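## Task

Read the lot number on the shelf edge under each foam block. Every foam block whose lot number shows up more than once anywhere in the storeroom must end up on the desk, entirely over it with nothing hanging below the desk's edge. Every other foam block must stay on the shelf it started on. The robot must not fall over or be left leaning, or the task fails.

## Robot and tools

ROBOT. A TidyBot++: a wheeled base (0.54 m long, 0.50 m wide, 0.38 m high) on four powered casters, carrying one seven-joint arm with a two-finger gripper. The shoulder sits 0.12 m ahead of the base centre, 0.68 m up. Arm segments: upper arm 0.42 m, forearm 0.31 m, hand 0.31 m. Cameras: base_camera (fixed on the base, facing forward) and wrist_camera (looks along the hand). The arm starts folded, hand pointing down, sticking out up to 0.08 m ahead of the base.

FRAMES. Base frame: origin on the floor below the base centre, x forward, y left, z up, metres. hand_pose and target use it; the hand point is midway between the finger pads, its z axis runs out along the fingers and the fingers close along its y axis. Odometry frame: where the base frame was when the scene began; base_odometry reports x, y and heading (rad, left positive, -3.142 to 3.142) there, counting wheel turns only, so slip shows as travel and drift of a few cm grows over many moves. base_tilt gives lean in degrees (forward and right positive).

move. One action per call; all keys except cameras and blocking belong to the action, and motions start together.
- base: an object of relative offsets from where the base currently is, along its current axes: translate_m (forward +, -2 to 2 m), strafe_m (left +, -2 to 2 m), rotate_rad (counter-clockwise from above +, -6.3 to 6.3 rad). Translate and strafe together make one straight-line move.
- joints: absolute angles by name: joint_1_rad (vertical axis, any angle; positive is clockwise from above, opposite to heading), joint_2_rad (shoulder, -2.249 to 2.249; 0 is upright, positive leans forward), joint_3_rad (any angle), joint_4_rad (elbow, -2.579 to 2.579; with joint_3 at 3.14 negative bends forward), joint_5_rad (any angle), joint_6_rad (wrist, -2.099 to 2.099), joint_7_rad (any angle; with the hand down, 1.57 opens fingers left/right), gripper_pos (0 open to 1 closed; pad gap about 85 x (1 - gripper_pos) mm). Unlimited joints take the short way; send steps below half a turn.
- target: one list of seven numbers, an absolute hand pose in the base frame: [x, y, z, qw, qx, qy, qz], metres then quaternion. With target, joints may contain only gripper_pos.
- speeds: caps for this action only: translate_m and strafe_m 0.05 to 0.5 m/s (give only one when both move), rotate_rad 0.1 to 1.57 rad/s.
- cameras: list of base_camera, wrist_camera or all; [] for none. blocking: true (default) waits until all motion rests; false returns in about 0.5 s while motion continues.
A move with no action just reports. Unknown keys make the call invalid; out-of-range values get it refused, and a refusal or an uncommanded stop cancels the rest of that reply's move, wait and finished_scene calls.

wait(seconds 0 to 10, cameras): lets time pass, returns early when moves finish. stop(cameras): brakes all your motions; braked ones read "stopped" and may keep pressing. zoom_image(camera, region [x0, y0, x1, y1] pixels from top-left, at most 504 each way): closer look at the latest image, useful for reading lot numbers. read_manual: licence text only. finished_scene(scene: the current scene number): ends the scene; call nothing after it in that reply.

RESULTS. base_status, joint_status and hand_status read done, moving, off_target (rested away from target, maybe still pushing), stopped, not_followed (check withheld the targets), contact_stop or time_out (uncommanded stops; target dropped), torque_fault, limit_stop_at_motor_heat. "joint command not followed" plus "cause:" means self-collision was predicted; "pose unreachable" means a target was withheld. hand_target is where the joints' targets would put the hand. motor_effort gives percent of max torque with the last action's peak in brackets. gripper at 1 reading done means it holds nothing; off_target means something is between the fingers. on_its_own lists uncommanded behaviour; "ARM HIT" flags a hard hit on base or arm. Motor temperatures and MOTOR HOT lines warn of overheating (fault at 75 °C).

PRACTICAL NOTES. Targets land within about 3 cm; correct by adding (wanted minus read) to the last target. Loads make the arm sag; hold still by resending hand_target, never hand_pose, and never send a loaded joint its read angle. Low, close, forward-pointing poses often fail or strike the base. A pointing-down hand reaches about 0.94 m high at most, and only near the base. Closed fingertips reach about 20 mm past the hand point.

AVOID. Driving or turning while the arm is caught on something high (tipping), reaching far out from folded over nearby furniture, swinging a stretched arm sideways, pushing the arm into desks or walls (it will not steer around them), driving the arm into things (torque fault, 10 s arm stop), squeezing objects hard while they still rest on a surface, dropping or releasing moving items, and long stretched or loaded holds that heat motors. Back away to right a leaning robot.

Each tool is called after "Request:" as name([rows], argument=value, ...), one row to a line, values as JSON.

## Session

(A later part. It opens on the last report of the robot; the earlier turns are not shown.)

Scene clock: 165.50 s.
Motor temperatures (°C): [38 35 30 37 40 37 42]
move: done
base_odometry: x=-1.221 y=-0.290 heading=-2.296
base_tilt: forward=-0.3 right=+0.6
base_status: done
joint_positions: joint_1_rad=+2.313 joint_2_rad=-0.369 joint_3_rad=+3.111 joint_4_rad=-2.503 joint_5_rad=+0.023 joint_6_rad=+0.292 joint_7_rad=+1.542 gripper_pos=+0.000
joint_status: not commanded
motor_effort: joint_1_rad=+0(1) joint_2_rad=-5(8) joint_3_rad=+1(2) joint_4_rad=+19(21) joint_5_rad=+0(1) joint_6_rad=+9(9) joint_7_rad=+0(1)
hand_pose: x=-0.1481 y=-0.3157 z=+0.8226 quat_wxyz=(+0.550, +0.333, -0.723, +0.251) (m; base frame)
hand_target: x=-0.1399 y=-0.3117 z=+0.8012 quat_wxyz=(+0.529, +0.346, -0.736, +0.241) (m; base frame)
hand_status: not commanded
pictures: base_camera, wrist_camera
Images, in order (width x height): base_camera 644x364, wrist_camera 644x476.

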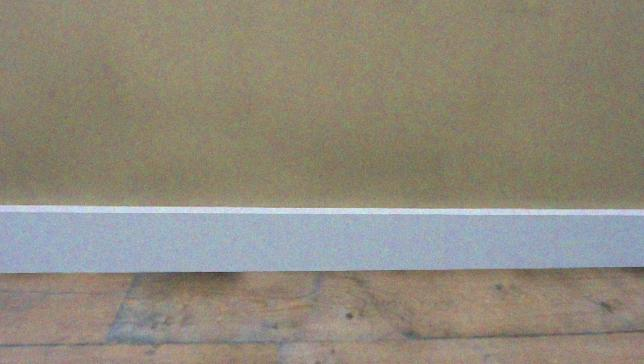

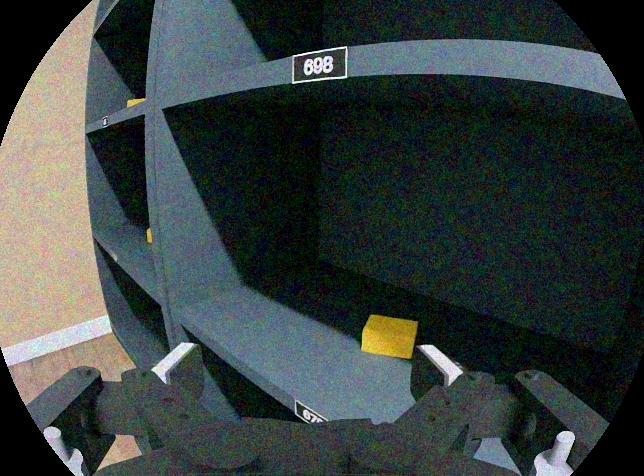

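Request:
zoom_image(camera="wrist_camera", region=[285, 392, 335, 428])

Request:
move(joints={"joint_6_rad": -0.2, "joint_1_rad":2.2}, cameras=["wrist_camera"])

Request:
move(base={"strafe_m": -0.65}, joints={"joint_6_rad": 0.25}, cameras=["wrist_camera"])

Scaled by 10.080.

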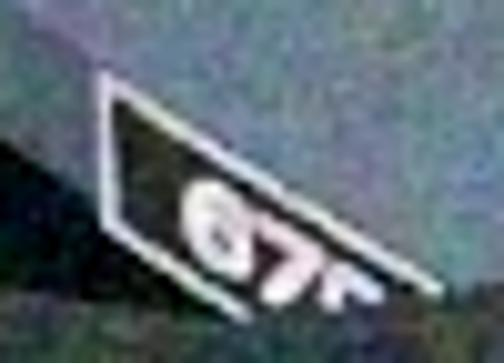

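Scene clock: 167.07 s.
Motor temperatures (°C): [38 35 30 37 40 37 42]
move: done
base_odometry: x=-1.221 y=-0.290 heading=-2.296
base_tilt: forward=-0.3 right=+0.6
base_status: not commanded
joint_positions: joint_1_rad=+2.217 joint_2_rad=-0.369 joint_3_rad=+3.111 joint_4_rad=-2.505 joint_5_rad=+0.023 joint_6_rad=-0.150 joint_7_rad=+1.542 gripper_pos=+0.000
joint_status: all done
motor_effort: joint_1_rad=+0(2) joint_2_rad=-5(6) joint_3_rad=+1(1) joint_4_rad=+19(20) joint_5_rad=+1(1) joint_6_rad=+7(9) joint_7_rad=+0(1)
hand_pose: x=-0.0823 y=-0.2843 z=+0.7016 quat_wxyz=(+0.371, +0.416, -0.809, +0.186) (m; base frame)
hand_target: x=-0.0673 y=-0.2749 z=+0.6831 quat_wxyz=(+0.343, +0.432, -0.815, +0.175) (m; base frame)
hand_status: not commanded
pictures: wrist_camera
Images, in order (width x height): wrist_camera 644x476.

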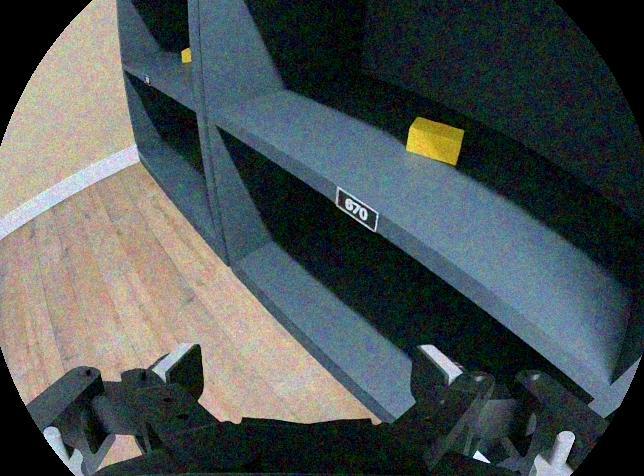

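Scene clock: 169.43 s.
Motor temperatures (°C): [38 35 30 37 40 37 42]
move: done
base_odometry: x=-1.708 y=+0.141 heading=-2.295
base_tilt: forward=-0.3 right=+0.6
base_status: done
joint_positions: joint_1_rad=+2.216 joint_2_rad=-0.368 joint_3_rad=+3.111 joint_4_rad=-2.510 joint_5_rad=+0.023 joint_6_rad=+0.212 joint_7_rad=+1.542 gripper_pos=+0.000
joint_status: all done
motor_effort: joint_1_rad=+0(1) joint_2_rad=-6(9) joint_3_rad=+1(2) joint_4_rad=+20(22) joint_5_rad=+1(1) joint_6_rad=+8(9) joint_7_rad=-1(1)
hand_pose: x=-0.1116 y=-0.3321 z=+0.7949 quat_wxyz=(+0.506, +0.379, -0.729, +0.261) (m; base frame)
hand_target: x=-0.1075 y=-0.3360 z=+0.8012 quat_wxyz=(+0.516, +0.382, -0.718, +0.268) (m; base frame)
hand_status: not commanded
pictures: wrist_camera
Images, in order (width x height): wrist_camera 644x476.

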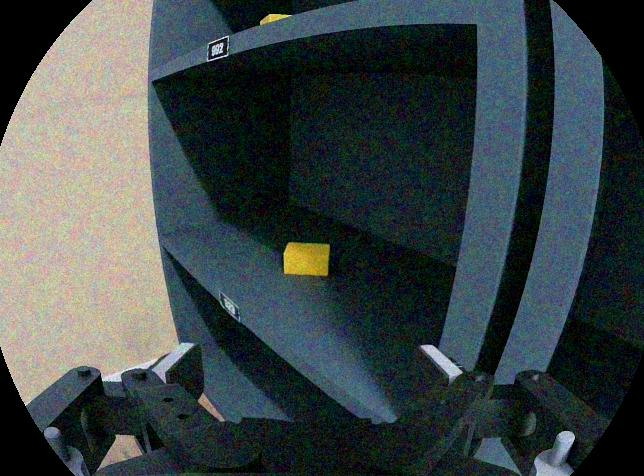

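Request:
zoom_image(camera="wrist_camera", region=[198, 30, 238, 66])

Request:
zoom_image(camera="wrist_camera", region=[210, 288, 250, 324])

Request:
move(base={"strafe_m": -0.25}, cameras=["wrist_camera"])

Request:
move(joints={"joint_6_rad": 0.0, "joint_1_rad":2.6}, cameras=["wrist_camera"])

Scaled by 12.600.

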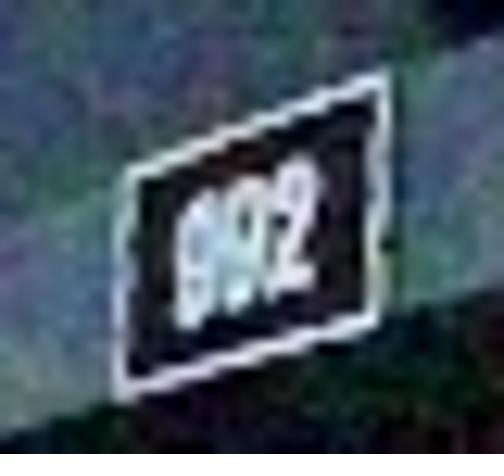

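Scaled by 12.600.

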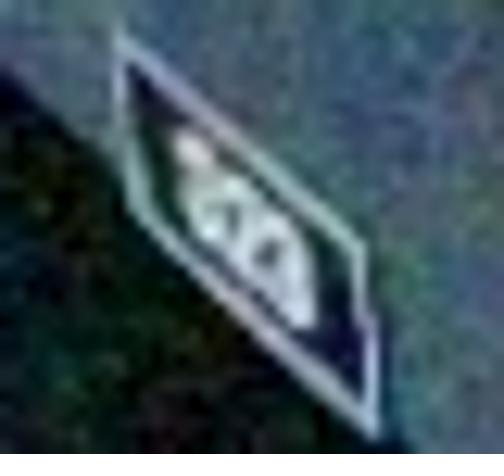

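Scene clock: 171.20 s.
Motor temperatures (°C): [38 35 30 37 40 37 42]
move: done
base_odometry: x=-1.895 y=+0.307 heading=-2.294
base_tilt: forward=-0.4 right=+0.6
base_status: done
joint_positions: joint_1_rad=+2.216 joint_2_rad=-0.367 joint_3_rad=+3.111 joint_4_rad=-2.510 joint_5_rad=+0.023 joint_6_rad=+0.212 joint_7_rad=+1.542 gripper_pos=+0.000
joint_status: not commanded
motor_effort: joint_1_rad=+0(1) joint_2_rad=-6(8) joint_3_rad=+1(2) joint_4_rad=+20(21) joint_5_rad=+1(1) joint_6_rad=+8(9) joint_7_rad=+0(1)
hand_pose: x=-0.1115 y=-0.3322 z=+0.7947 quat_wxyz=(+0.506, +0.379, -0.730, +0.261) (m; base frame)
hand_target: x=-0.1075 y=-0.3360 z=+0.8012 quat_wxyz=(+0.516, +0.382, -0.718, +0.268) (m; base frame)
hand_status: not commanded
pictures: wrist_camera
Images, in order (width x height): wrist_camera 644x476.

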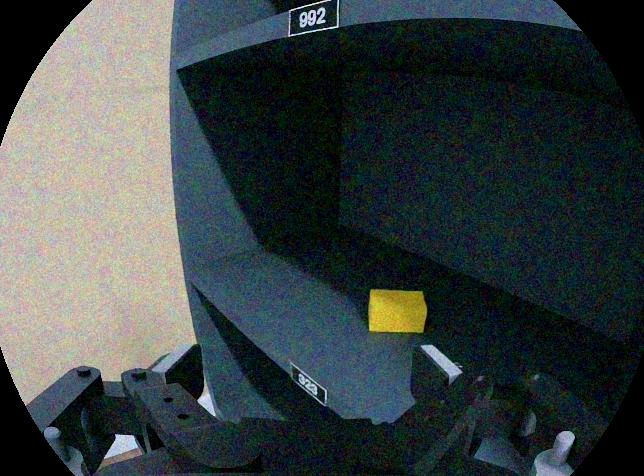

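Scene clock: 172.77 s.
Motor temperatures (°C): [38 35 30 37 40 37 42]
move: done
base_odometry: x=-1.895 y=+0.307 heading=-2.294
base_tilt: forward=-0.4 right=+0.6
base_status: not commanded
joint_positions: joint_1_rad=+2.582 joint_2_rad=-0.367 joint_3_rad=+3.111 joint_4_rad=-2.510 joint_5_rad=+0.023 joint_6_rad=+0.051 joint_7_rad=+1.542 gripper_pos=+0.000
joint_status: all done
motor_effort: joint_1_rad=+0(2) joint_2_rad=-5(6) joint_3_rad=+1(1) joint_4_rad=+20(20) joint_5_rad=+0(1) joint_6_rad=+8(9) joint_7_rad=+0(1)
hand_pose: x=-0.1982 y=-0.2145 z=+0.7492 quat_wxyz=(+0.480, +0.251, -0.828, +0.143) (m; base frame)
hand_target: x=-0.1922 y=-0.2022 z=+0.7314 quat_wxyz=(+0.458, +0.250, -0.843, +0.129) (m; base frame)
hand_status: not commanded
pictures: wrist_camera
Images, in order (width x height): wrist_camera 644x476.

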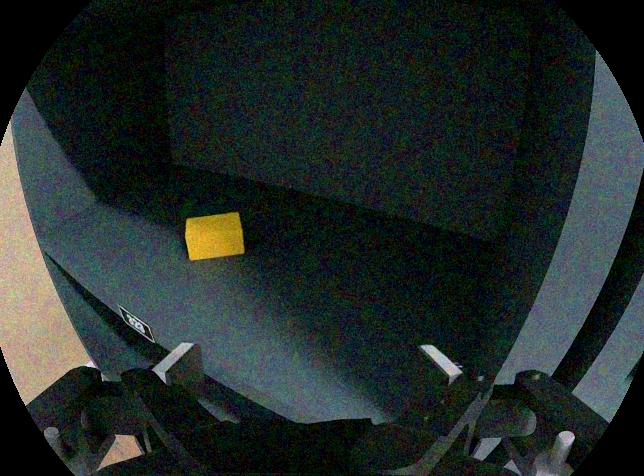

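Request:
zoom_image(camera="wrist_camera", region=[115, 302, 160, 344])

Request:
move(joints={"joint_6_rad": -0.2, "joint_1_rad":2.5}, cameras=["wrist_camera"])

Scaled by 11.200.

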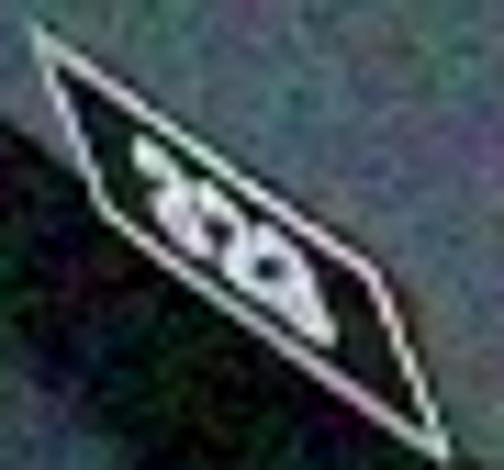

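Scene clock: 175.93 s.
Motor temperatures (°C): [38 35 30 37 40 37 42]
move: done
base_odometry: x=-1.895 y=+0.307 heading=-2.294
base_tilt: forward=-0.3 right=+0.6
base_status: not commanded
joint_positions: joint_1_rad=+2.514 joint_2_rad=-0.367 joint_3_rad=+3.111 joint_4_rad=-2.510 joint_5_rad=+0.023 joint_6_rad=-0.150 joint_7_rad=+1.542 gripper_pos=+0.000
joint_status: all done
motor_effort: joint_1_rad=+0(2) joint_2_rad=-5(6) joint_3_rad=+1(1) joint_4_rad=+19(20) joint_5_rad=+1(1) joint_6_rad=+6(8) joint_7_rad=+0(1)
hand_pose: x=-0.1554 y=-0.2117 z=+0.6985 quat_wxyz=(+0.391, +0.292, -0.863, +0.128) (m; base frame)
hand_target: x=-0.1402 y=-0.2076 z=+0.6831 quat_wxyz=(+0.366, +0.306, -0.871, +0.122) (m; base frame)
hand_status: not commanded
pictures: wrist_camera
Images, in order (width x height): wrist_camera 644x476.

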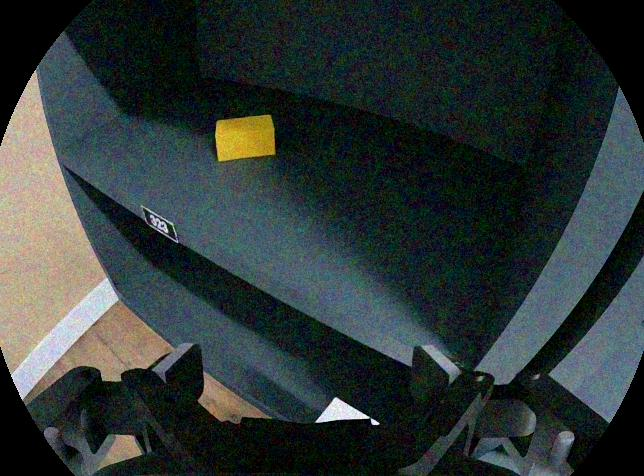

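Request:
move(joints={"joint_1_rad":2.9,"joint_2_rad":-0.458,"joint_3_rad":3.1,"joint_4_rad":-1.345,"joint_5_rad":0.02,"joint_6_rad":-1.033,"joint_7_rad":1.57}, cameras=[])

Request:
move(base={"strafe_m": 0.72, "translate_m":0.05})

Scene clock: 179.37 s.
Motor temperatures (°C): [38 35 30 37 40 37 42]
move: done
base_odometry: x=-1.895 y=+0.307 heading=-2.294
base_tilt: forward=-0.4 right=+0.6
base_status: not commanded
joint_positions: joint_1_rad=+2.880 joint_2_rad=-0.446 joint_3_rad=+3.111 joint_4_rad=-1.359 joint_5_rad=+0.023 joint_6_rad=-0.983 joint_7_rad=+1.542 gripper_pos=+0.000
joint_status: all done
motor_effort: joint_1_rad=-1(2) joint_2_rad=-3(9) joint_3_rad=+1(2) joint_4_rad=+19(23) joint_5_rad=+1(2) joint_6_rad=+8(9) joint_7_rad=+0(1)
hand_pose: x=-0.2277 y=-0.1046 z=+1.1540 quat_wxyz=(+0.578, +0.109, -0.805, +0.076) (m; base frame)
hand_target: x=-0.2161 y=-0.1008 z=+1.1510 quat_wxyz=(+0.570, +0.118, -0.811, +0.063) (m; base frame)
hand_status: not commanded
pictures: none
No camera images: "cameras" was empty.

Scene clock: 181.90 s.
Motor temperatures (°C): [38 35 30 37 40 37 42]
move: done
base_odometry: x=-1.389 y=-0.208 heading=-2.295
base_tilt: forward=-0.4 right=+0.6
base_status: done
joint_positions: joint_1_rad=+2.883 joint_2_rad=-0.451 joint_3_rad=+3.104 joint_4_rad=-1.356 joint_5_rad=+0.023 joint_6_rad=-0.987 joint_7_rad=+1.542 gripper_pos=+0.000
joint_status: not commanded
motor_effort: joint_1_rad=+0(1) joint_2_rad=-2(4) joint_3_rad=+1(5) joint_4_rad=+19(20) joint_5_rad=+1(3) joint_6_rad=+8(9) joint_7_rad=+0(1)
hand_pose: x=-0.2235 y=-0.1065 z=+1.1562 quat_wxyz=(+0.580, +0.111, -0.803, +0.076) (m; base frame)
hand_target: x=-0.2161 y=-0.1008 z=+1.1510 quat_wxyz=(+0.570, +0.118, -0.811, +0.063) (m; base frame)
hand_status: not commanded
pictures: base_camera, wrist_camera
Images, in order (width x height): base_camera 644x364, wrist_camera 644x476.

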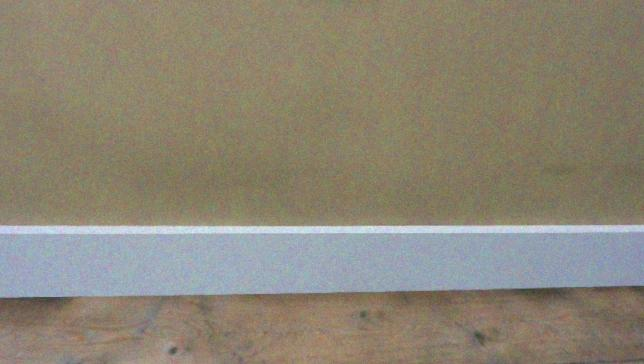

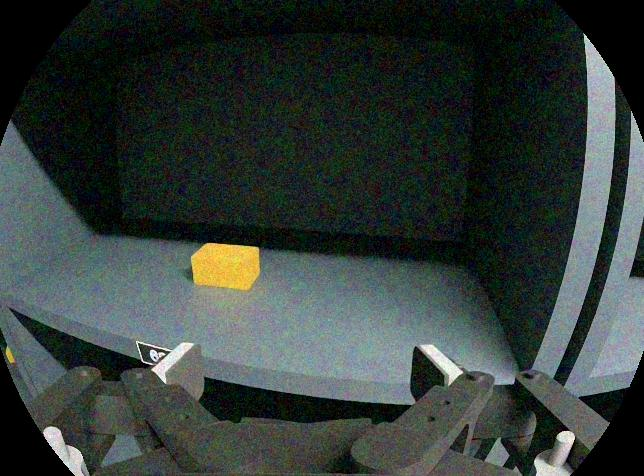

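Request:
move(base={"strafe_m": -0.38, "translate_m":-0.08}, joints={"joint_1_rad":3.03, "gripper_pos":1.0})

Scene clock: 185.73 s.
Motor temperatures (°C): [38 35 30 37 40 37 42]
move: done
base_odometry: x=-1.621 y=+0.104 heading=-2.295
base_tilt: forward=-0.4 right=+0.6
base_status: done
joint_positions: joint_1_rad=+3.013 joint_2_rad=-0.455 joint_3_rad=+3.100 joint_4_rad=-1.354 joint_5_rad=+0.023 joint_6_rad=-0.990 joint_7_rad=+1.542 gripper_pos=+0.999
joint_status: all done
motor_effort: joint_1_rad=+0(2) joint_2_rad=-2(5) joint_3_rad=+1(5) joint_4_rad=+19(20) joint_5_rad=+1(2) joint_6_rad=+9(9) joint_7_rad=+0(1)
hand_pose: x=-0.2318 y=-0.0630 z=+1.1575 quat_wxyz=(+0.585, +0.060, -0.808, +0.038) (m; base frame)
hand_target: x=-0.2263 y=-0.0565 z=+1.1510 quat_wxyz=(+0.573, +0.065, -0.817, +0.025) (m; base frame)
hand_status: not commanded
pictures: base_camera, wrist_camera
Images, in order (width x height): base_camera 644x364, wrist_camera 644x476.

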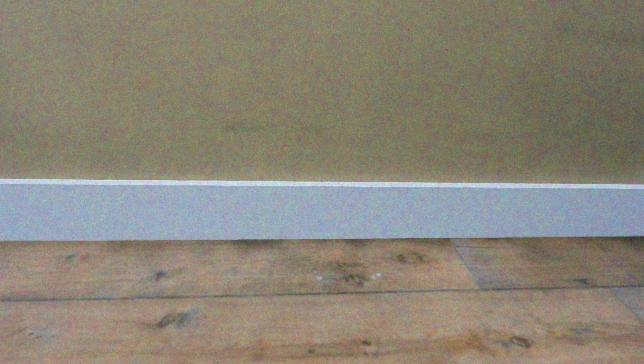

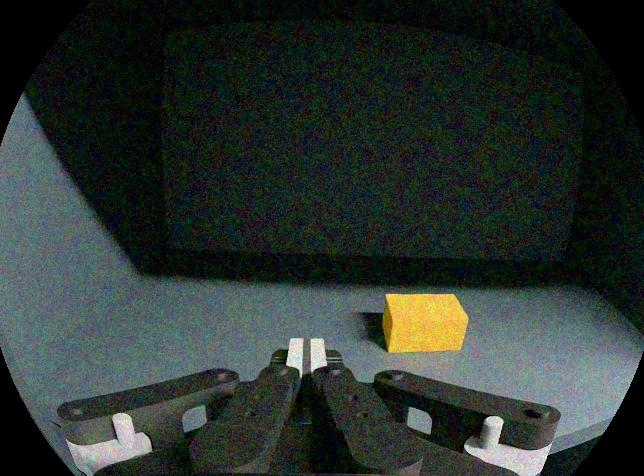

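Request:
move(joints={"joint_1_rad":3.2,"joint_2_rad":-0.25,"joint_4_rad":-1.715,"joint_6_rad":-0.455}, cameras=["wrist_camera"])

Scene clock: 188.10 s.
Motor temperatures (°C): [38 35 30 37 40 37 42]
move: done
base_odometry: x=-1.621 y=+0.104 heading=-2.295
base_tilt: forward=-0.4 right=+0.6
base_status: not commanded
joint_positions: joint_1_rad=+3.181 joint_2_rad=-0.258 joint_3_rad=+3.100 joint_4_rad=-1.687 joint_5_rad=+0.023 joint_6_rad=-0.513 joint_7_rad=+1.542 gripper_pos=+0.999
joint_status: all done
motor_effort: joint_1_rad=+0(2) joint_2_rad=-12(15) joint_3_rad=+1(1) joint_4_rad=+23(24) joint_5_rad=+1(1) joint_6_rad=+8(10) joint_7_rad=+0(1)
hand_pose: x=-0.3746 y=-0.0022 z=+1.0201 quat_wxyz=(+0.565, -0.003, -0.825, -0.006) (m; base frame)
hand_target: x=-0.3816 y=+0.0070 z=+1.0160 quat_wxyz=(+0.573, +0.000, -0.819, -0.018) (m; base frame)
hand_status: not commanded
pictures: wrist_camera
Images, in order (width x height): wrist_camera 644x476.

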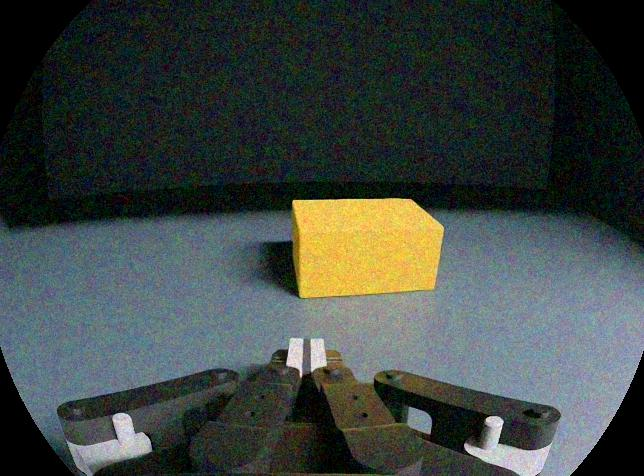

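Request:
move(joints={"joint_1_rad":3.215,"joint_2_rad":-0.05,"joint_4_rad":-1.56,"joint_6_rad":-0.41}, cameras=["wrist_camera"])

Request:
move(joints={"joint_1_rad":3.215,"joint_2_rad":0.085,"joint_4_rad":-1.43,"joint_6_rad":-0.395}, cameras=["wrist_camera"])

Scene clock: 189.47 s.
Motor temperatures (°C): [38 35 30 37 40 37 42]
move: done
base_odometry: x=-1.621 y=+0.104 heading=-2.295
base_tilt: forward=-0.4 right=+0.6
base_status: not commanded
joint_positions: joint_1_rad=+3.195 joint_2_rad=-0.078 joint_3_rad=+3.100 joint_4_rad=-1.565 joint_5_rad=+0.023 joint_6_rad=-0.456 joint_7_rad=+1.542 gripper_pos=+0.999
joint_status: all done
motor_effort: joint_1_rad=+0(1) joint_2_rad=-17(19) joint_3_rad=+0(1) joint_4_rad=+21(23) joint_5_rad=+1(1) joint_6_rad=+8(9) joint_7_rad=+0(1)
hand_pose: x=-0.4511 y=+0.0073 z=+1.0146 quat_wxyz=(+0.564, -0.010, -0.825, -0.006) (m; base frame)
hand_target: x=-0.4655 y=+0.0191 z=+1.0146 quat_wxyz=(+0.573, -0.008, -0.819, -0.018) (m; base frame)
hand_status: not commanded
pictures: wrist_camera
Images, in order (width x height): wrist_camera 644x476.

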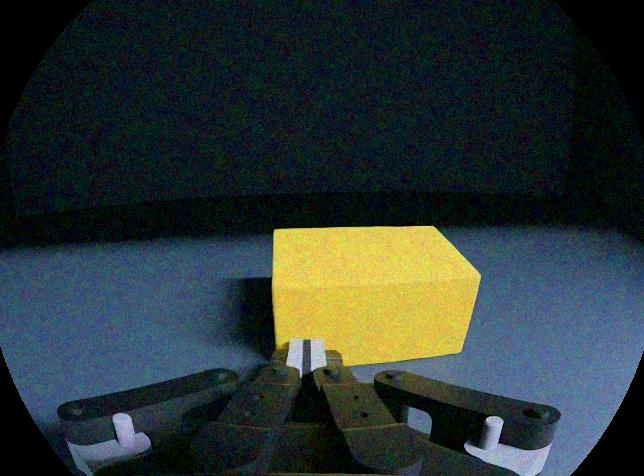

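Scene clock: 190.50 s.
Motor temperatures (°C): [38 35 30 37 40 37 42]
move: done
base_odometry: x=-1.621 y=+0.104 heading=-2.295
base_tilt: forward=-0.4 right=+0.6
base_status: not commanded
joint_positions: joint_1_rad=+3.195 joint_2_rad=+0.058 joint_3_rad=+3.100 joint_4_rad=-1.437 joint_5_rad=+0.023 joint_6_rad=-0.439 joint_7_rad=+1.542 gripper_pos=+0.999
joint_status: all done
motor_effort: joint_1_rad=+0(2) joint_2_rad=-23(24) joint_3_rad=+0(1) joint_4_rad=+21(23) joint_5_rad=+1(1) joint_6_rad=+8(9) joint_7_rad=+0(1)
hand_pose: x=-0.5093 y=+0.0099 z=+1.0151 quat_wxyz=(+0.568, -0.012, -0.823, -0.004) (m; base frame)
hand_target: x=-0.5232 y=+0.0228 z=+1.0151 quat_wxyz=(+0.577, -0.009, -0.816, -0.016) (m; base frame)
hand_status: not commanded
pictures: wrist_camera
Images, in order (width x height): wrist_camera 644x476.

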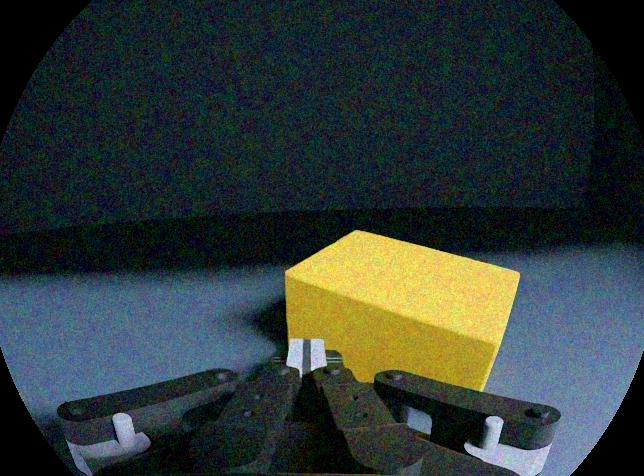

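Request:
move(joints={"joint_1_rad":3.22,"joint_2_rad":0.215,"joint_4_rad":-1.29,"joint_6_rad":-0.385}, cameras=["wrist_camera"])

Scene clock: 191.63 s.
Motor temperatures (°C): [38 35 30 37 40 37 42]
move: done
base_odometry: x=-1.621 y=+0.104 heading=-2.295
base_tilt: forward=-0.4 right=+0.6
base_status: not commanded
joint_positions: joint_1_rad=+3.200 joint_2_rad=+0.188 joint_3_rad=+3.100 joint_4_rad=-1.300 joint_5_rad=+0.023 joint_6_rad=-0.431 joint_7_rad=+1.542 gripper_pos=+0.999
joint_status: all done
motor_effort: joint_1_rad=-1(1) joint_2_rad=-28(28) joint_3_rad=+0(0) joint_4_rad=+22(22) joint_5_rad=+1(1) joint_6_rad=+8(9) joint_7_rad=+0(1)
hand_pose: x=-0.5648 y=+0.0163 z=+1.0156 quat_wxyz=(+0.574, -0.015, -0.818, -0.003) (m; base frame)
hand_target: x=-0.5788 y=+0.0303 z=+1.0161 quat_wxyz=(+0.586, -0.013, -0.810, -0.016) (m; base frame)
hand_status: not commanded
pictures: wrist_camera
Images, in order (width x height): wrist_camera 644x476.

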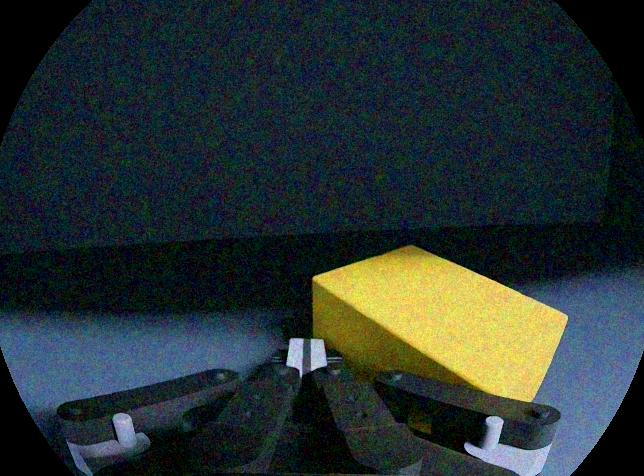

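Request:
move(joints={"joint_1_rad":3.31,"joint_2_rad":0.235,"joint_4_rad":-1.265}, cameras=["wrist_camera"])

Request:
move(joints={"joint_1_rad":3.30,"joint_2_rad":-0.2,"joint_4_rad":-1.5,"joint_6_rad":-0.75, "gripper_pos":0.0}, cameras=["wrist_camera"])

Scene clock: 192.77 s.
Motor temperatures (°C): [38 35 30 37 40 37 42]
move: done
base_odometry: x=-1.621 y=+0.104 heading=-2.295
base_tilt: forward=-0.4 right=+0.6
base_status: not commanded
joint_positions: joint_1_rad=+3.302 joint_2_rad=+0.206 joint_3_rad=+3.102 joint_4_rad=-1.279 joint_5_rad=+0.023 joint_6_rad=-0.430 joint_7_rad=+1.542 gripper_pos=+0.999
joint_status: all done
motor_effort: joint_1_rad=+0(3) joint_2_rad=-28(30) joint_3_rad=+0(2) joint_4_rad=+22(23) joint_5_rad=+1(1) joint_6_rad=+8(9) joint_7_rad=+0(1)
hand_pose: x=-0.5672 y=+0.0881 z=+1.0157 quat_wxyz=(+0.575, -0.058, -0.816, -0.033) (m; base frame)
hand_target: x=-0.5817 y=+0.0944 z=+1.0173 quat_wxyz=(+0.586, -0.050, -0.807, -0.042) (m; base frame)
hand_status: not commanded
pictures: wrist_camera
Images, in order (width x height): wrist_camera 644x476.

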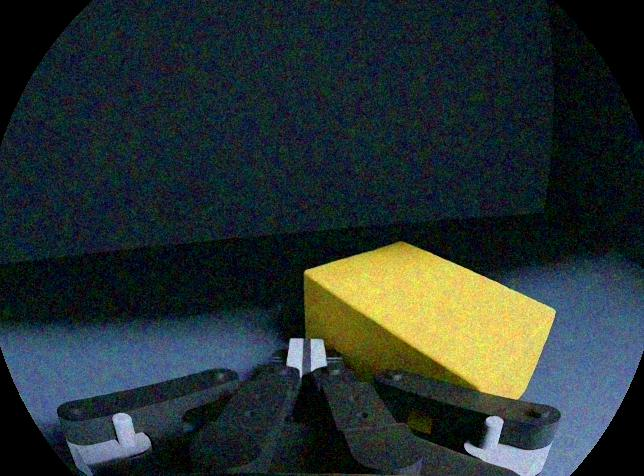

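Scene clock: 194.43 s.
Motor temperatures (°C): [38 35 30 37 40 37 42]
move: done
base_odometry: x=-1.621 y=+0.104 heading=-2.295
base_tilt: forward=-0.4 right=+0.6
base_status: not commanded
joint_positions: joint_1_rad=+3.302 joint_2_rad=-0.203 joint_3_rad=+3.102 joint_4_rad=-1.468 joint_5_rad=+0.023 joint_6_rad=-0.699 joint_7_rad=+1.542 gripper_pos=+0.000
joint_status: all done
motor_effort: joint_1_rad=+0(2) joint_2_rad=-13(31) joint_3_rad=+1(1) joint_4_rad=+22(24) joint_5_rad=+1(1) joint_6_rad=+8(9) joint_7_rad=+0(1)
hand_pose: x=-0.3795 y=+0.0609 z=+1.0691 quat_wxyz=(+0.554, -0.057, -0.830, -0.040) (m; base frame)
hand_target: x=-0.3727 y=+0.0581 z=+1.0346 quat_wxyz=(+0.517, -0.046, -0.853, -0.043) (m; base frame)
hand_status: not commanded
pictures: wrist_camera
Images, in order (width x height): wrist_camera 644x476.

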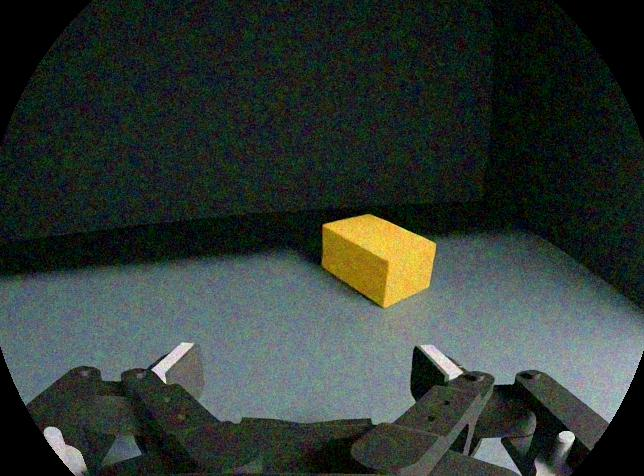

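Request:
move(joints={"joint_1_rad":3.0,"joint_2_rad":-0.458,"joint_4_rad":-1.345,"joint_6_rad":-1.033}, cameras=["wrist_camera"])

Request:
move(base={"strafe_m": 0.42})

Scene clock: 197.10 s.
Motor temperatures (°C): [38 35 30 37 40 37 42]
move: done
base_odometry: x=-1.621 y=+0.104 heading=-2.295
base_tilt: forward=-0.4 right=+0.6
base_status: not commanded
joint_positions: joint_1_rad=+3.018 joint_2_rad=-0.462 joint_3_rad=+3.102 joint_4_rad=-1.352 joint_5_rad=+0.023 joint_6_rad=-0.983 joint_7_rad=+1.542 gripper_pos=+0.000
joint_status: all done
motor_effort: joint_1_rad=-1(3) joint_2_rad=-2(15) joint_3_rad=+1(2) joint_4_rad=+19(23) joint_5_rad=+1(2) joint_6_rad=+8(10) joint_7_rad=+0(1)
hand_pose: x=-0.2294 y=-0.0601 z=+1.1636 quat_wxyz=(+0.592, +0.057, -0.803, +0.037) (m; base frame)
hand_target: x=-0.2244 y=-0.0668 z=+1.1510 quat_wxyz=(+0.573, +0.077, -0.815, +0.034) (m; base frame)
hand_status: not commanded
pictures: wrist_camera
Images, in order (width x height): wrist_camera 644x476.

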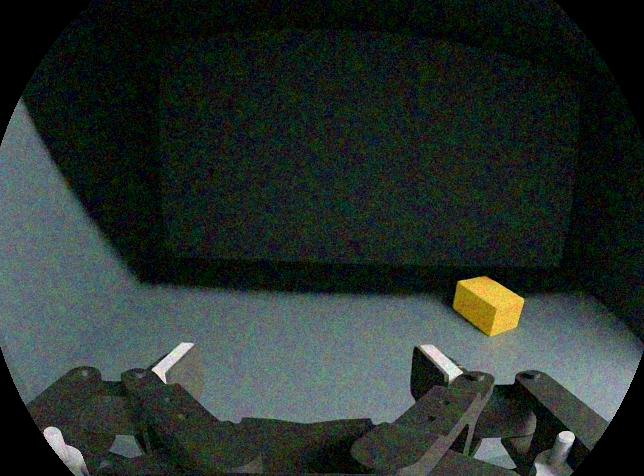

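Scene clock: 199.13 s.
Motor temperatures (°C): [38 35 30 37 40 37 42]
move: done
base_odometry: x=-1.306 y=-0.174 heading=-2.295
base_tilt: forward=-0.3 right=+0.6
base_status: done
joint_positions: joint_1_rad=+3.017 joint_2_rad=-0.461 joint_3_rad=+3.104 joint_4_rad=-1.351 joint_5_rad=+0.023 joint_6_rad=-0.987 joint_7_rad=+1.542 gripper_pos=+0.000
joint_status: not commanded
motor_effort: joint_1_rad=+0(1) joint_2_rad=-2(4) joint_3_rad=+1(5) joint_4_rad=+19(20) joint_5_rad=+1(2) joint_6_rad=+9(9) joint_7_rad=-1(1)
hand_pose: x=-0.2295 y=-0.0591 z=+1.1623 quat_wxyz=(+0.590, +0.057, -0.805, +0.037) (m; base frame)
hand_target: x=-0.2244 y=-0.0668 z=+1.1510 quat_wxyz=(+0.573, +0.077, -0.815, +0.034) (m; base frame)
hand_status: not commanded
pictures: base_camera, wrist_camera
Images, in order (width x height): base_camera 644x364, wrist_camera 644x476.

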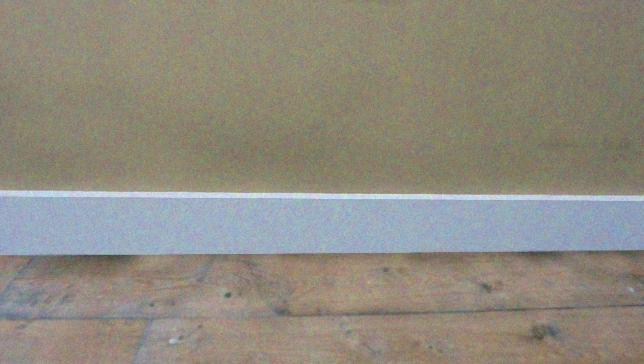

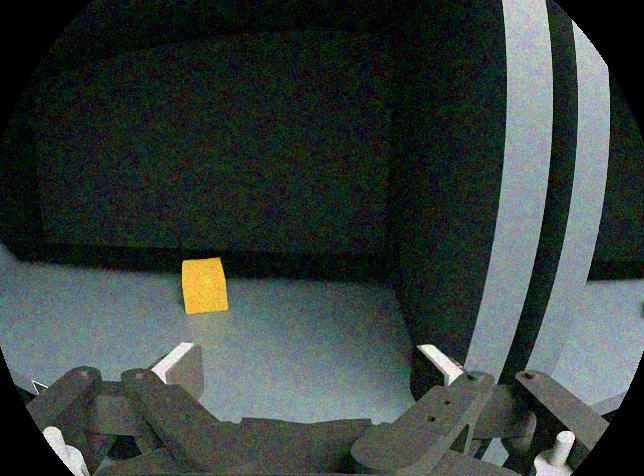

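Request:
move(joints={"joint_1_rad":2.726}, cameras=[])

Request:
move(joints={"joint_2_rad":0.09,"joint_4_rad":-1.185,"joint_6_rad":-0.732}, cameras=["wrist_camera"])

Scene clock: 200.80 s.
Motor temperatures (°C): [38 35 30 37 40 37 42]
move: done
base_odometry: x=-1.306 y=-0.174 heading=-2.295
base_tilt: forward=-0.3 right=+0.6
base_status: not commanded
joint_positions: joint_1_rad=+2.745 joint_2_rad=-0.461 joint_3_rad=+3.104 joint_4_rad=-1.351 joint_5_rad=+0.023 joint_6_rad=-0.987 joint_7_rad=+1.542 gripper_pos=+0.000
joint_status: all done
motor_effort: joint_1_rad=-1(2) joint_2_rad=-2(2) joint_3_rad=+1(2) joint_4_rad=+19(20) joint_5_rad=+1(1) joint_6_rad=+9(9) joint_7_rad=+0(1)
hand_pose: x=-0.2008 y=-0.1506 z=+1.1623 quat_wxyz=(+0.579, +0.165, -0.790, +0.117) (m; base frame)
hand_target: x=-0.1935 y=-0.1573 z=+1.1510 quat_wxyz=(+0.563, +0.188, -0.797, +0.112) (m; base frame)
hand_status: not commanded
pictures: none
No camera images: "cameras" was empty.

Scene clock: 202.77 s.
Motor temperatures (°C): [38 35 30 37 40 37 42]
move: done
base_odometry: x=-1.306 y=-0.174 heading=-2.295
base_tilt: forward=-0.4 right=+0.6
base_status: not commanded
joint_positions: joint_1_rad=+2.744 joint_2_rad=+0.079 joint_3_rad=+3.104 joint_4_rad=-1.200 joint_5_rad=+0.023 joint_6_rad=-0.789 joint_7_rad=+1.542 gripper_pos=+0.000
joint_status: all done
motor_effort: joint_1_rad=+0(1) joint_2_rad=-23(26) joint_3_rad=+0(1) joint_4_rad=+21(24) joint_5_rad=+1(1) joint_6_rad=+8(10) joint_7_rad=+0(1)
hand_pose: x=-0.4342 y=-0.2513 z=+1.0432 quat_wxyz=(+0.500, +0.175, -0.841, +0.108) (m; base frame)
hand_target: x=-0.4394 y=-0.2699 z=+1.0611 quat_wxyz=(+0.525, +0.192, -0.821, +0.114) (m; base frame)
hand_status: not commanded
pictures: wrist_camera
Images, in order (width x height): wrist_camera 644x476.

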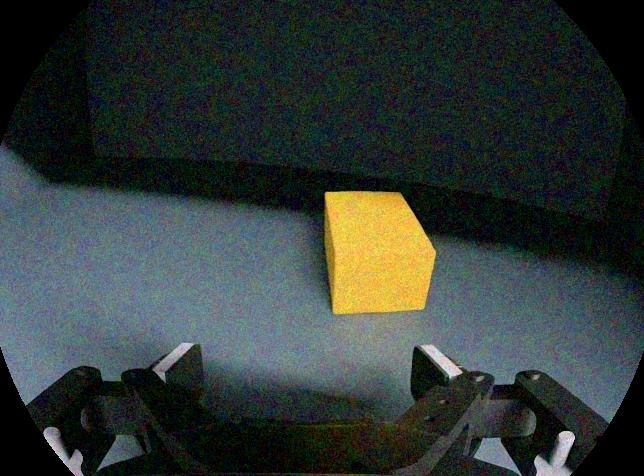

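Request:
move(joints={"joint_1_rad":2.845,"joint_2_rad":0.12,"joint_4_rad":-1.15,"joint_6_rad":-0.69}, cameras=["wrist_camera"])

Scene clock: 203.97 s.
Motor temperatures (°C): [38 35 30 37 40 37 42]
move: done
base_odometry: x=-1.306 y=-0.174 heading=-2.295
base_tilt: forward=-0.4 right=+0.6
base_status: not commanded
joint_positions: joint_1_rad=+2.836 joint_2_rad=+0.092 joint_3_rad=+3.104 joint_4_rad=-1.164 joint_5_rad=+0.023 joint_6_rad=-0.746 joint_7_rad=+1.542 gripper_pos=+0.000
joint_status: all done
motor_effort: joint_1_rad=+0(4) joint_2_rad=-24(25) joint_3_rad=+0(2) joint_4_rad=+21(22) joint_5_rad=+1(1) joint_6_rad=+9(9) joint_7_rad=+0(1)
hand_pose: x=-0.4666 y=-0.2037 z=+1.0681 quat_wxyz=(+0.532, +0.134, -0.831, +0.090) (m; base frame)
hand_target: x=-0.4845 y=-0.2072 z=+1.0747 quat_wxyz=(+0.550, +0.141, -0.818, +0.086) (m; base frame)
hand_status: not commanded
pictures: wrist_camera
Images, in order (width x height): wrist_camera 644x476.

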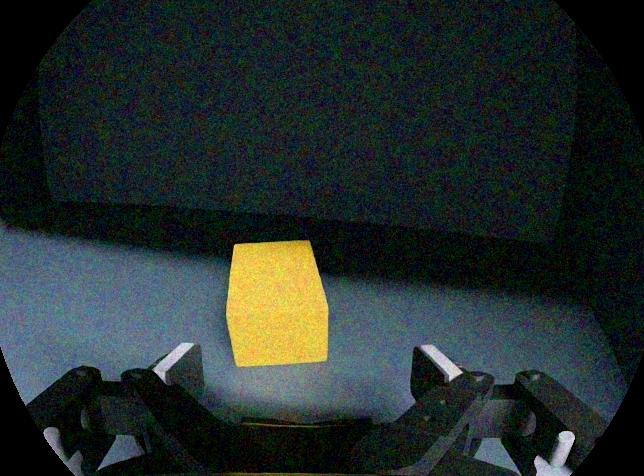

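Request:
move(joints={"joint_1_rad":2.783}, cameras=[])

Request:
move(joints={"joint_2_rad":0.23,"joint_4_rad":-1.105,"joint_6_rad":-0.635}, cameras=["wrist_camera"])

Scene clock: 205.13 s.
Motor temperatures (°C): [38 35 30 37 40 37 42]
move: done
base_odometry: x=-1.306 y=-0.174 heading=-2.295
base_tilt: forward=-0.4 right=+0.6
base_status: not commanded
joint_positions: joint_1_rad=+2.793 joint_2_rad=+0.092 joint_3_rad=+3.103 joint_4_rad=-1.164 joint_5_rad=+0.023 joint_6_rad=-0.745 joint_7_rad=+1.542 gripper_pos=+0.000
joint_status: all done
motor_effort: joint_1_rad=-1(2) joint_2_rad=-24(25) joint_3_rad=+0(1) joint_4_rad=+22(22) joint_5_rad=+1(1) joint_6_rad=+8(9) joint_7_rad=+0(1)
hand_pose: x=-0.4568 y=-0.2300 z=+1.0682 quat_wxyz=(+0.530, +0.152, -0.828, +0.102) (m; base frame)
hand_target: x=-0.4705 y=-0.2442 z=+1.0747 quat_wxyz=(+0.547, +0.166, -0.814, +0.103) (m; base frame)
hand_status: not commanded
pictures: none
No camera images: "cameras" was empty.

Scene clock: 206.37 s.
Motor temperatures (°C): [38 35 30 37 40 37 42]
move: done
base_odometry: x=-1.306 y=-0.174 heading=-2.295
base_tilt: forward=-0.4 right=+0.6
base_status: not commanded
joint_positions: joint_1_rad=+2.793 joint_2_rad=+0.218 joint_3_rad=+3.103 joint_4_rad=-1.116 joint_5_rad=+0.023 joint_6_rad=-0.689 joint_7_rad=+1.542 gripper_pos=+0.000
joint_status: all done
motor_effort: joint_1_rad=+0(1) joint_2_rad=-29(32) joint_3_rad=+0(0) joint_4_rad=+22(23) joint_5_rad=+1(1) joint_6_rad=+8(9) joint_7_rad=+0(0)
hand_pose: x=-0.5094 y=-0.2496 z=+1.0304 quat_wxyz=(+0.521, +0.152, -0.834, +0.102) (m; base frame)
hand_target: x=-0.5170 y=-0.2620 z=+1.0442 quat_wxyz=(+0.543, +0.166, -0.817, +0.104) (m; base frame)
hand_status: not commanded
pictures: wrist_camera
Images, in order (width x height): wrist_camera 644x476.

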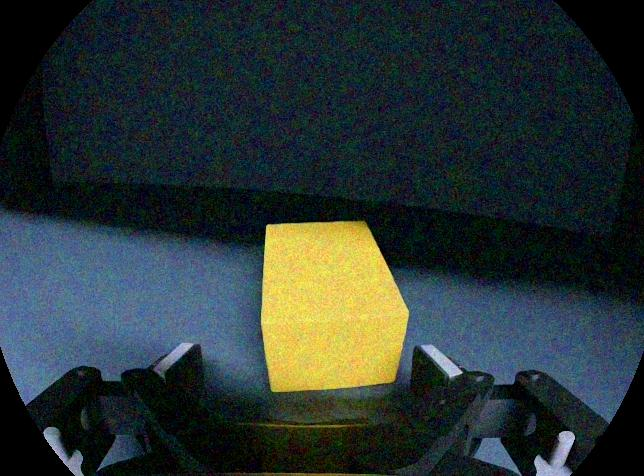

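Request:
move(joints={"joint_1_rad":2.83}, cameras=[])

Request:
move(joints={"joint_2_rad":0.32,"joint_4_rad":-1.065,"joint_6_rad":-0.58}, cameras=["wrist_camera"])

Scene clock: 207.30 s.
Motor temperatures (°C): [38 35 30 37 40 37 42]
move: done
base_odometry: x=-1.306 y=-0.174 heading=-2.295
base_tilt: forward=-0.4 right=+0.6
base_status: not commanded
joint_positions: joint_1_rad=+2.821 joint_2_rad=+0.218 joint_3_rad=+3.103 joint_4_rad=-1.116 joint_5_rad=+0.023 joint_6_rad=-0.689 joint_7_rad=+1.542 gripper_pos=+0.000
joint_status: all done
motor_effort: joint_1_rad=-1(2) joint_2_rad=-29(29) joint_3_rad=+0(1) joint_4_rad=+22(22) joint_5_rad=+1(1) joint_6_rad=+8(9) joint_7_rad=+0(0)
hand_pose: x=-0.5162 y=-0.2318 z=+1.0304 quat_wxyz=(+0.522, +0.141, -0.836, +0.095) (m; base frame)
hand_target: x=-0.5286 y=-0.2318 z=+1.0442 quat_wxyz=(+0.545, +0.146, -0.820, +0.092) (m; base frame)
hand_status: not commanded
pictures: none
No camera images: "cameras" was empty.

Scene clock: 208.27 s.
Motor temperatures (°C): [38 35 30 37 40 37 42]
move: done
base_odometry: x=-1.306 y=-0.174 heading=-2.295
base_tilt: forward=-0.4 right=+0.6
base_status: not commanded
joint_positions: joint_1_rad=+2.821 joint_2_rad=+0.300 joint_3_rad=+3.103 joint_4_rad=-1.075 joint_5_rad=+0.023 joint_6_rad=-0.634 joint_7_rad=+1.542 gripper_pos=+0.000
joint_status: all done
motor_effort: joint_1_rad=-1(1) joint_2_rad=-31(34) joint_3_rad=+0(0) joint_4_rad=+22(23) joint_5_rad=+1(1) joint_6_rad=+8(9) joint_7_rad=+0(1)
hand_pose: x=-0.5523 y=-0.2441 z=+1.0129 quat_wxyz=(+0.528, +0.139, -0.832, +0.097) (m; base frame)
hand_target: x=-0.5670 y=-0.2443 z=+1.0200 quat_wxyz=(+0.547, +0.145, -0.819, +0.093) (m; base frame)
hand_status: not commanded
pictures: wrist_camera
Images, in order (width x height): wrist_camera 644x476.

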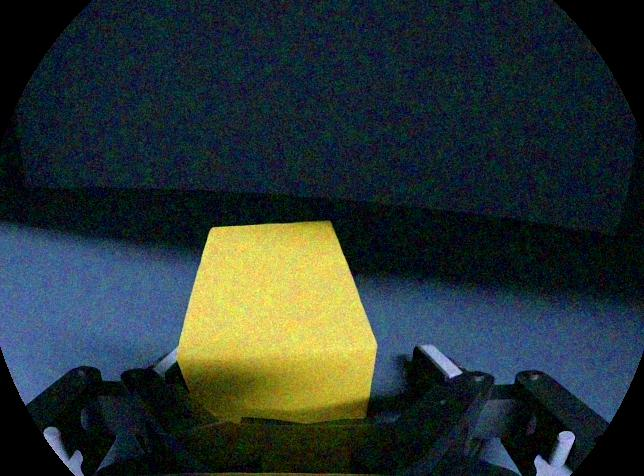

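Request:
move(joints={"joint_1_rad":2.788}, cameras=["wrist_camera"])

Scene clock: 209.13 s.
Motor temperatures (°C): [38 35 30 37 40 37 42]
move: done
base_odometry: x=-1.306 y=-0.174 heading=-2.295
base_tilt: forward=-0.4 right=+0.6
base_status: not commanded
joint_positions: joint_1_rad=+2.797 joint_2_rad=+0.300 joint_3_rad=+3.102 joint_4_rad=-1.075 joint_5_rad=+0.023 joint_6_rad=-0.634 joint_7_rad=+1.542 gripper_pos=+0.000
joint_status: all done
motor_effort: joint_1_rad=-1(4) joint_2_rad=-31(32) joint_3_rad=+0(2) joint_4_rad=+22(22) joint_5_rad=+1(1) joint_6_rad=+8(9) joint_7_rad=+0(1)
hand_pose: x=-0.5463 y=-0.2599 z=+1.0129 quat_wxyz=(+0.526, +0.149, -0.831, +0.104) (m; base frame)
hand_target: x=-0.5561 y=-0.2729 z=+1.0200 quat_wxyz=(+0.545, +0.162, -0.816, +0.105) (m; base frame)
hand_status: not commanded
pictures: wrist_camera
Images, in order (width x height): wrist_camera 644x476.

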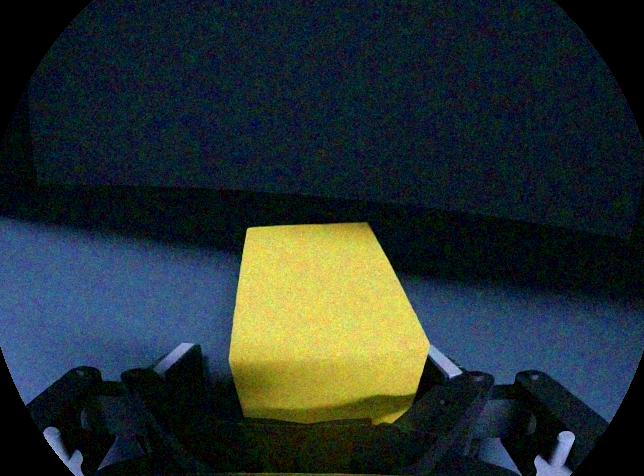

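Request:
move(joints={"gripper_pos":0.55}, cameras=["wrist_camera"])

Scene clock: 210.20 s.
Motor temperatures (°C): [38 35 30 37 40 37 42]
move: off_target
base_odometry: x=-1.306 y=-0.174 heading=-2.295
base_tilt: forward=-0.4 right=+0.6
base_status: not commanded
joint_positions: joint_1_rad=+2.797 joint_2_rad=+0.300 joint_3_rad=+3.102 joint_4_rad=-1.072 joint_5_rad=+0.023 joint_6_rad=-0.629 joint_7_rad=+1.542 gripper_pos=+0.398
joint_status: gripper_pos off_target (ended at +0.398, target +0.550)
motor_effort: joint_1_rad=+0(1) joint_2_rad=-30(32) joint_3_rad=+0(1) joint_4_rad=+21(22) joint_5_rad=+0(1) joint_6_rad=+8(8) joint_7_rad=+0(1)
hand_pose: x=-0.5470 y=-0.2602 z=+1.0159 quat_wxyz=(+0.530, +0.149, -0.829, +0.104) (m; base frame)
hand_target: x=-0.5561 y=-0.2729 z=+1.0200 quat_wxyz=(+0.545, +0.162, -0.816, +0.105) (m; base frame)
hand_status: not commanded
pictures: wrist_camera
Images, in order (width x height): wrist_camera 644x476.

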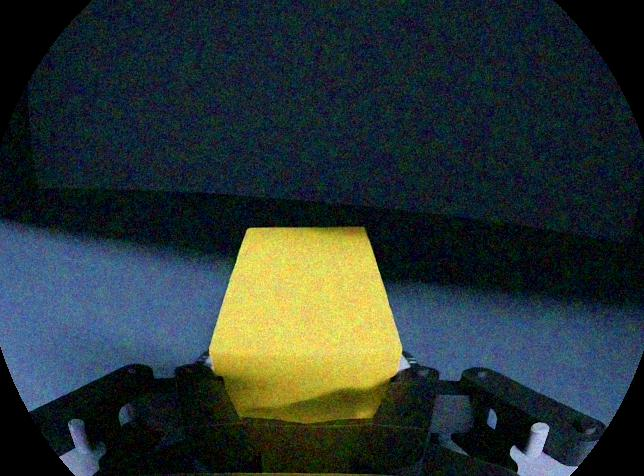

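Request:
move(joints={"joint_1_rad":2.8,"joint_2_rad":-0.07,"joint_4_rad":-1.2,"joint_6_rad":-0.8,"gripper_pos":0.65}, cameras=[])

Request:
move(joints={"joint_2_rad":-0.458,"joint_4_rad":-1.345,"joint_6_rad":-1.033}, cameras=["wrist_camera"])

Request:
move(base={"translate_m":0.1}, joints={"joint_1_rad":4.04,"joint_2_rad":-0.223,"joint_4_rad":-0.884,"joint_6_rad":-1.78})

Scene clock: 212.47 s.
Motor temperatures (°C): [38 35 30 37 40 37 42]
move: off_target
base_odometry: x=-1.306 y=-0.174 heading=-2.295
base_tilt: forward=-0.4 right=+0.6
base_status: not commanded
joint_positions: joint_1_rad=+2.797 joint_2_rad=-0.079 joint_3_rad=+3.102 joint_4_rad=-1.171 joint_5_rad=+0.023 joint_6_rad=-0.753 joint_7_rad=+1.542 gripper_pos=+0.398
joint_status: gripper_pos off_target (ended at +0.398, target +0.650); the others done
motor_effort: joint_1_rad=+0(2) joint_2_rad=-17(35) joint_3_rad=+0(1) joint_4_rad=+21(24) joint_5_rad=+1(1) joint_6_rad=+9(10) joint_7_rad=+0(1)
hand_pose: x=-0.3870 y=-0.2020 z=+1.1622 quat_wxyz=(+0.594, +0.143, -0.784, +0.111) (m; base frame)
hand_target: x=-0.3880 y=-0.2023 z=+1.1262 quat_wxyz=(+0.561, +0.159, -0.807, +0.098) (m; base frame)
hand_status: not commanded
pictures: none
No camera images: "cameras" was empty.

Scene clock: 214.20 s.
Motor temperatures (°C): [38 35 30 37 40 37 42]
move: done
base_odometry: x=-1.306 y=-0.174 heading=-2.295
base_tilt: forward=-0.3 right=+0.6
base_status: not commanded
joint_positions: joint_1_rad=+2.797 joint_2_rad=-0.459 joint_3_rad=+3.102 joint_4_rad=-1.315 joint_5_rad=+0.023 joint_6_rad=-0.984 joint_7_rad=+1.542 gripper_pos=+0.398
joint_status: all done
motor_effort: joint_1_rad=+0(1) joint_2_rad=-2(19) joint_3_rad=+1(1) joint_4_rad=+19(22) joint_5_rad=+1(1) joint_6_rad=+9(10) joint_7_rad=+0(1)
hand_pose: x=-0.2051 y=-0.1338 z=+1.1819 quat_wxyz=(+0.597, +0.143, -0.783, +0.105) (m; base frame)
hand_target: x=-0.2043 y=-0.1337 z=+1.1510 quat_wxyz=(+0.566, +0.158, -0.804, +0.091) (m; base frame)
hand_status: not commanded
pictures: wrist_camera
Images, in order (width x height): wrist_camera 644x476.

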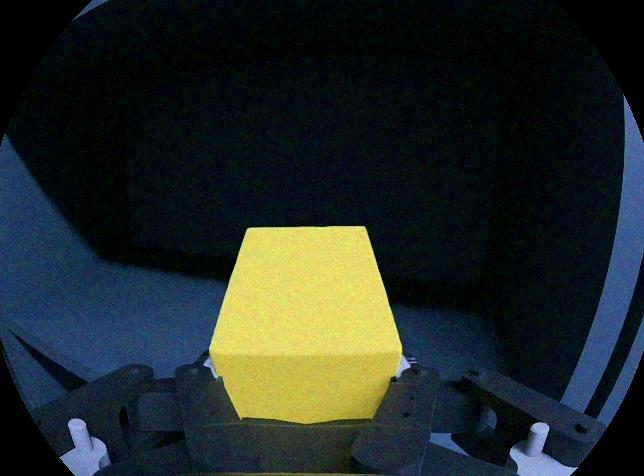

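Scene clock: 216.73 s.
Motor temperatures (°C): [38 35 30 37 40 37 42]
move: done
base_odometry: x=-1.372 y=-0.249 heading=-2.294
base_tilt: forward=-0.3 right=+0.6
base_status: done
joint_positions: joint_1_rad=+4.021 joint_2_rad=-0.243 joint_3_rad=+3.102 joint_4_rad=-0.903 joint_5_rad=+0.023 joint_6_rad=-1.728 joint_7_rad=+1.542 gripper_pos=+0.398
joint_status: all done
motor_effort: joint_1_rad=-1(2) joint_2_rad=-5(7) joint_3_rad=+1(2) joint_4_rad=+14(20) joint_5_rad=+1(2) joint_6_rad=+6(10) joint_7_rad=+0(1)
hand_pose: x=-0.0827 y=+0.2278 z=+1.1114 quat_wxyz=(+0.332, -0.395, -0.842, -0.158) (m; base frame)
hand_target: x=-0.0767 y=+0.2276 z=+1.1022 quat_wxyz=(+0.307, -0.394, -0.852, -0.154) (m; base frame)
hand_status: not commanded
pictures: base_camera, wrist_camera
Images, in order (width x height): base_camera 644x364, wrist_camera 644x476.

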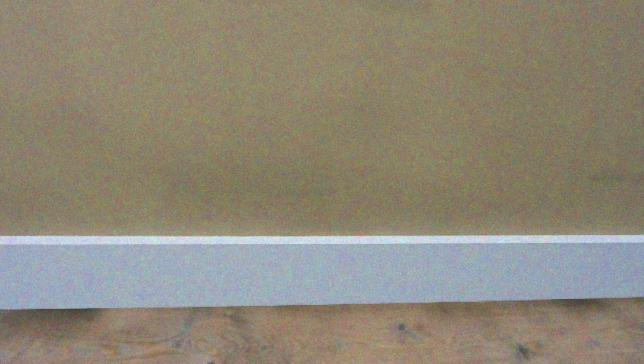

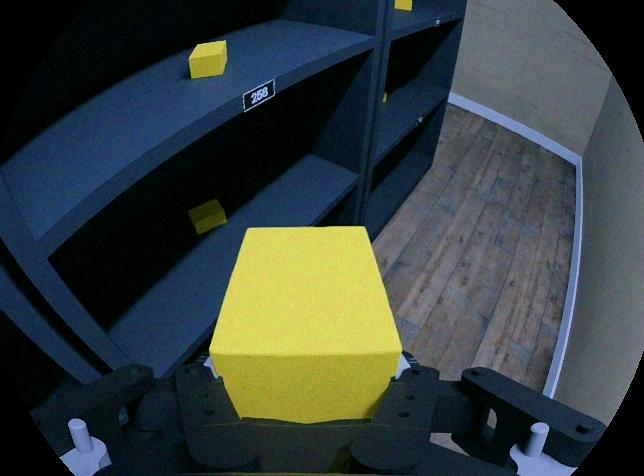

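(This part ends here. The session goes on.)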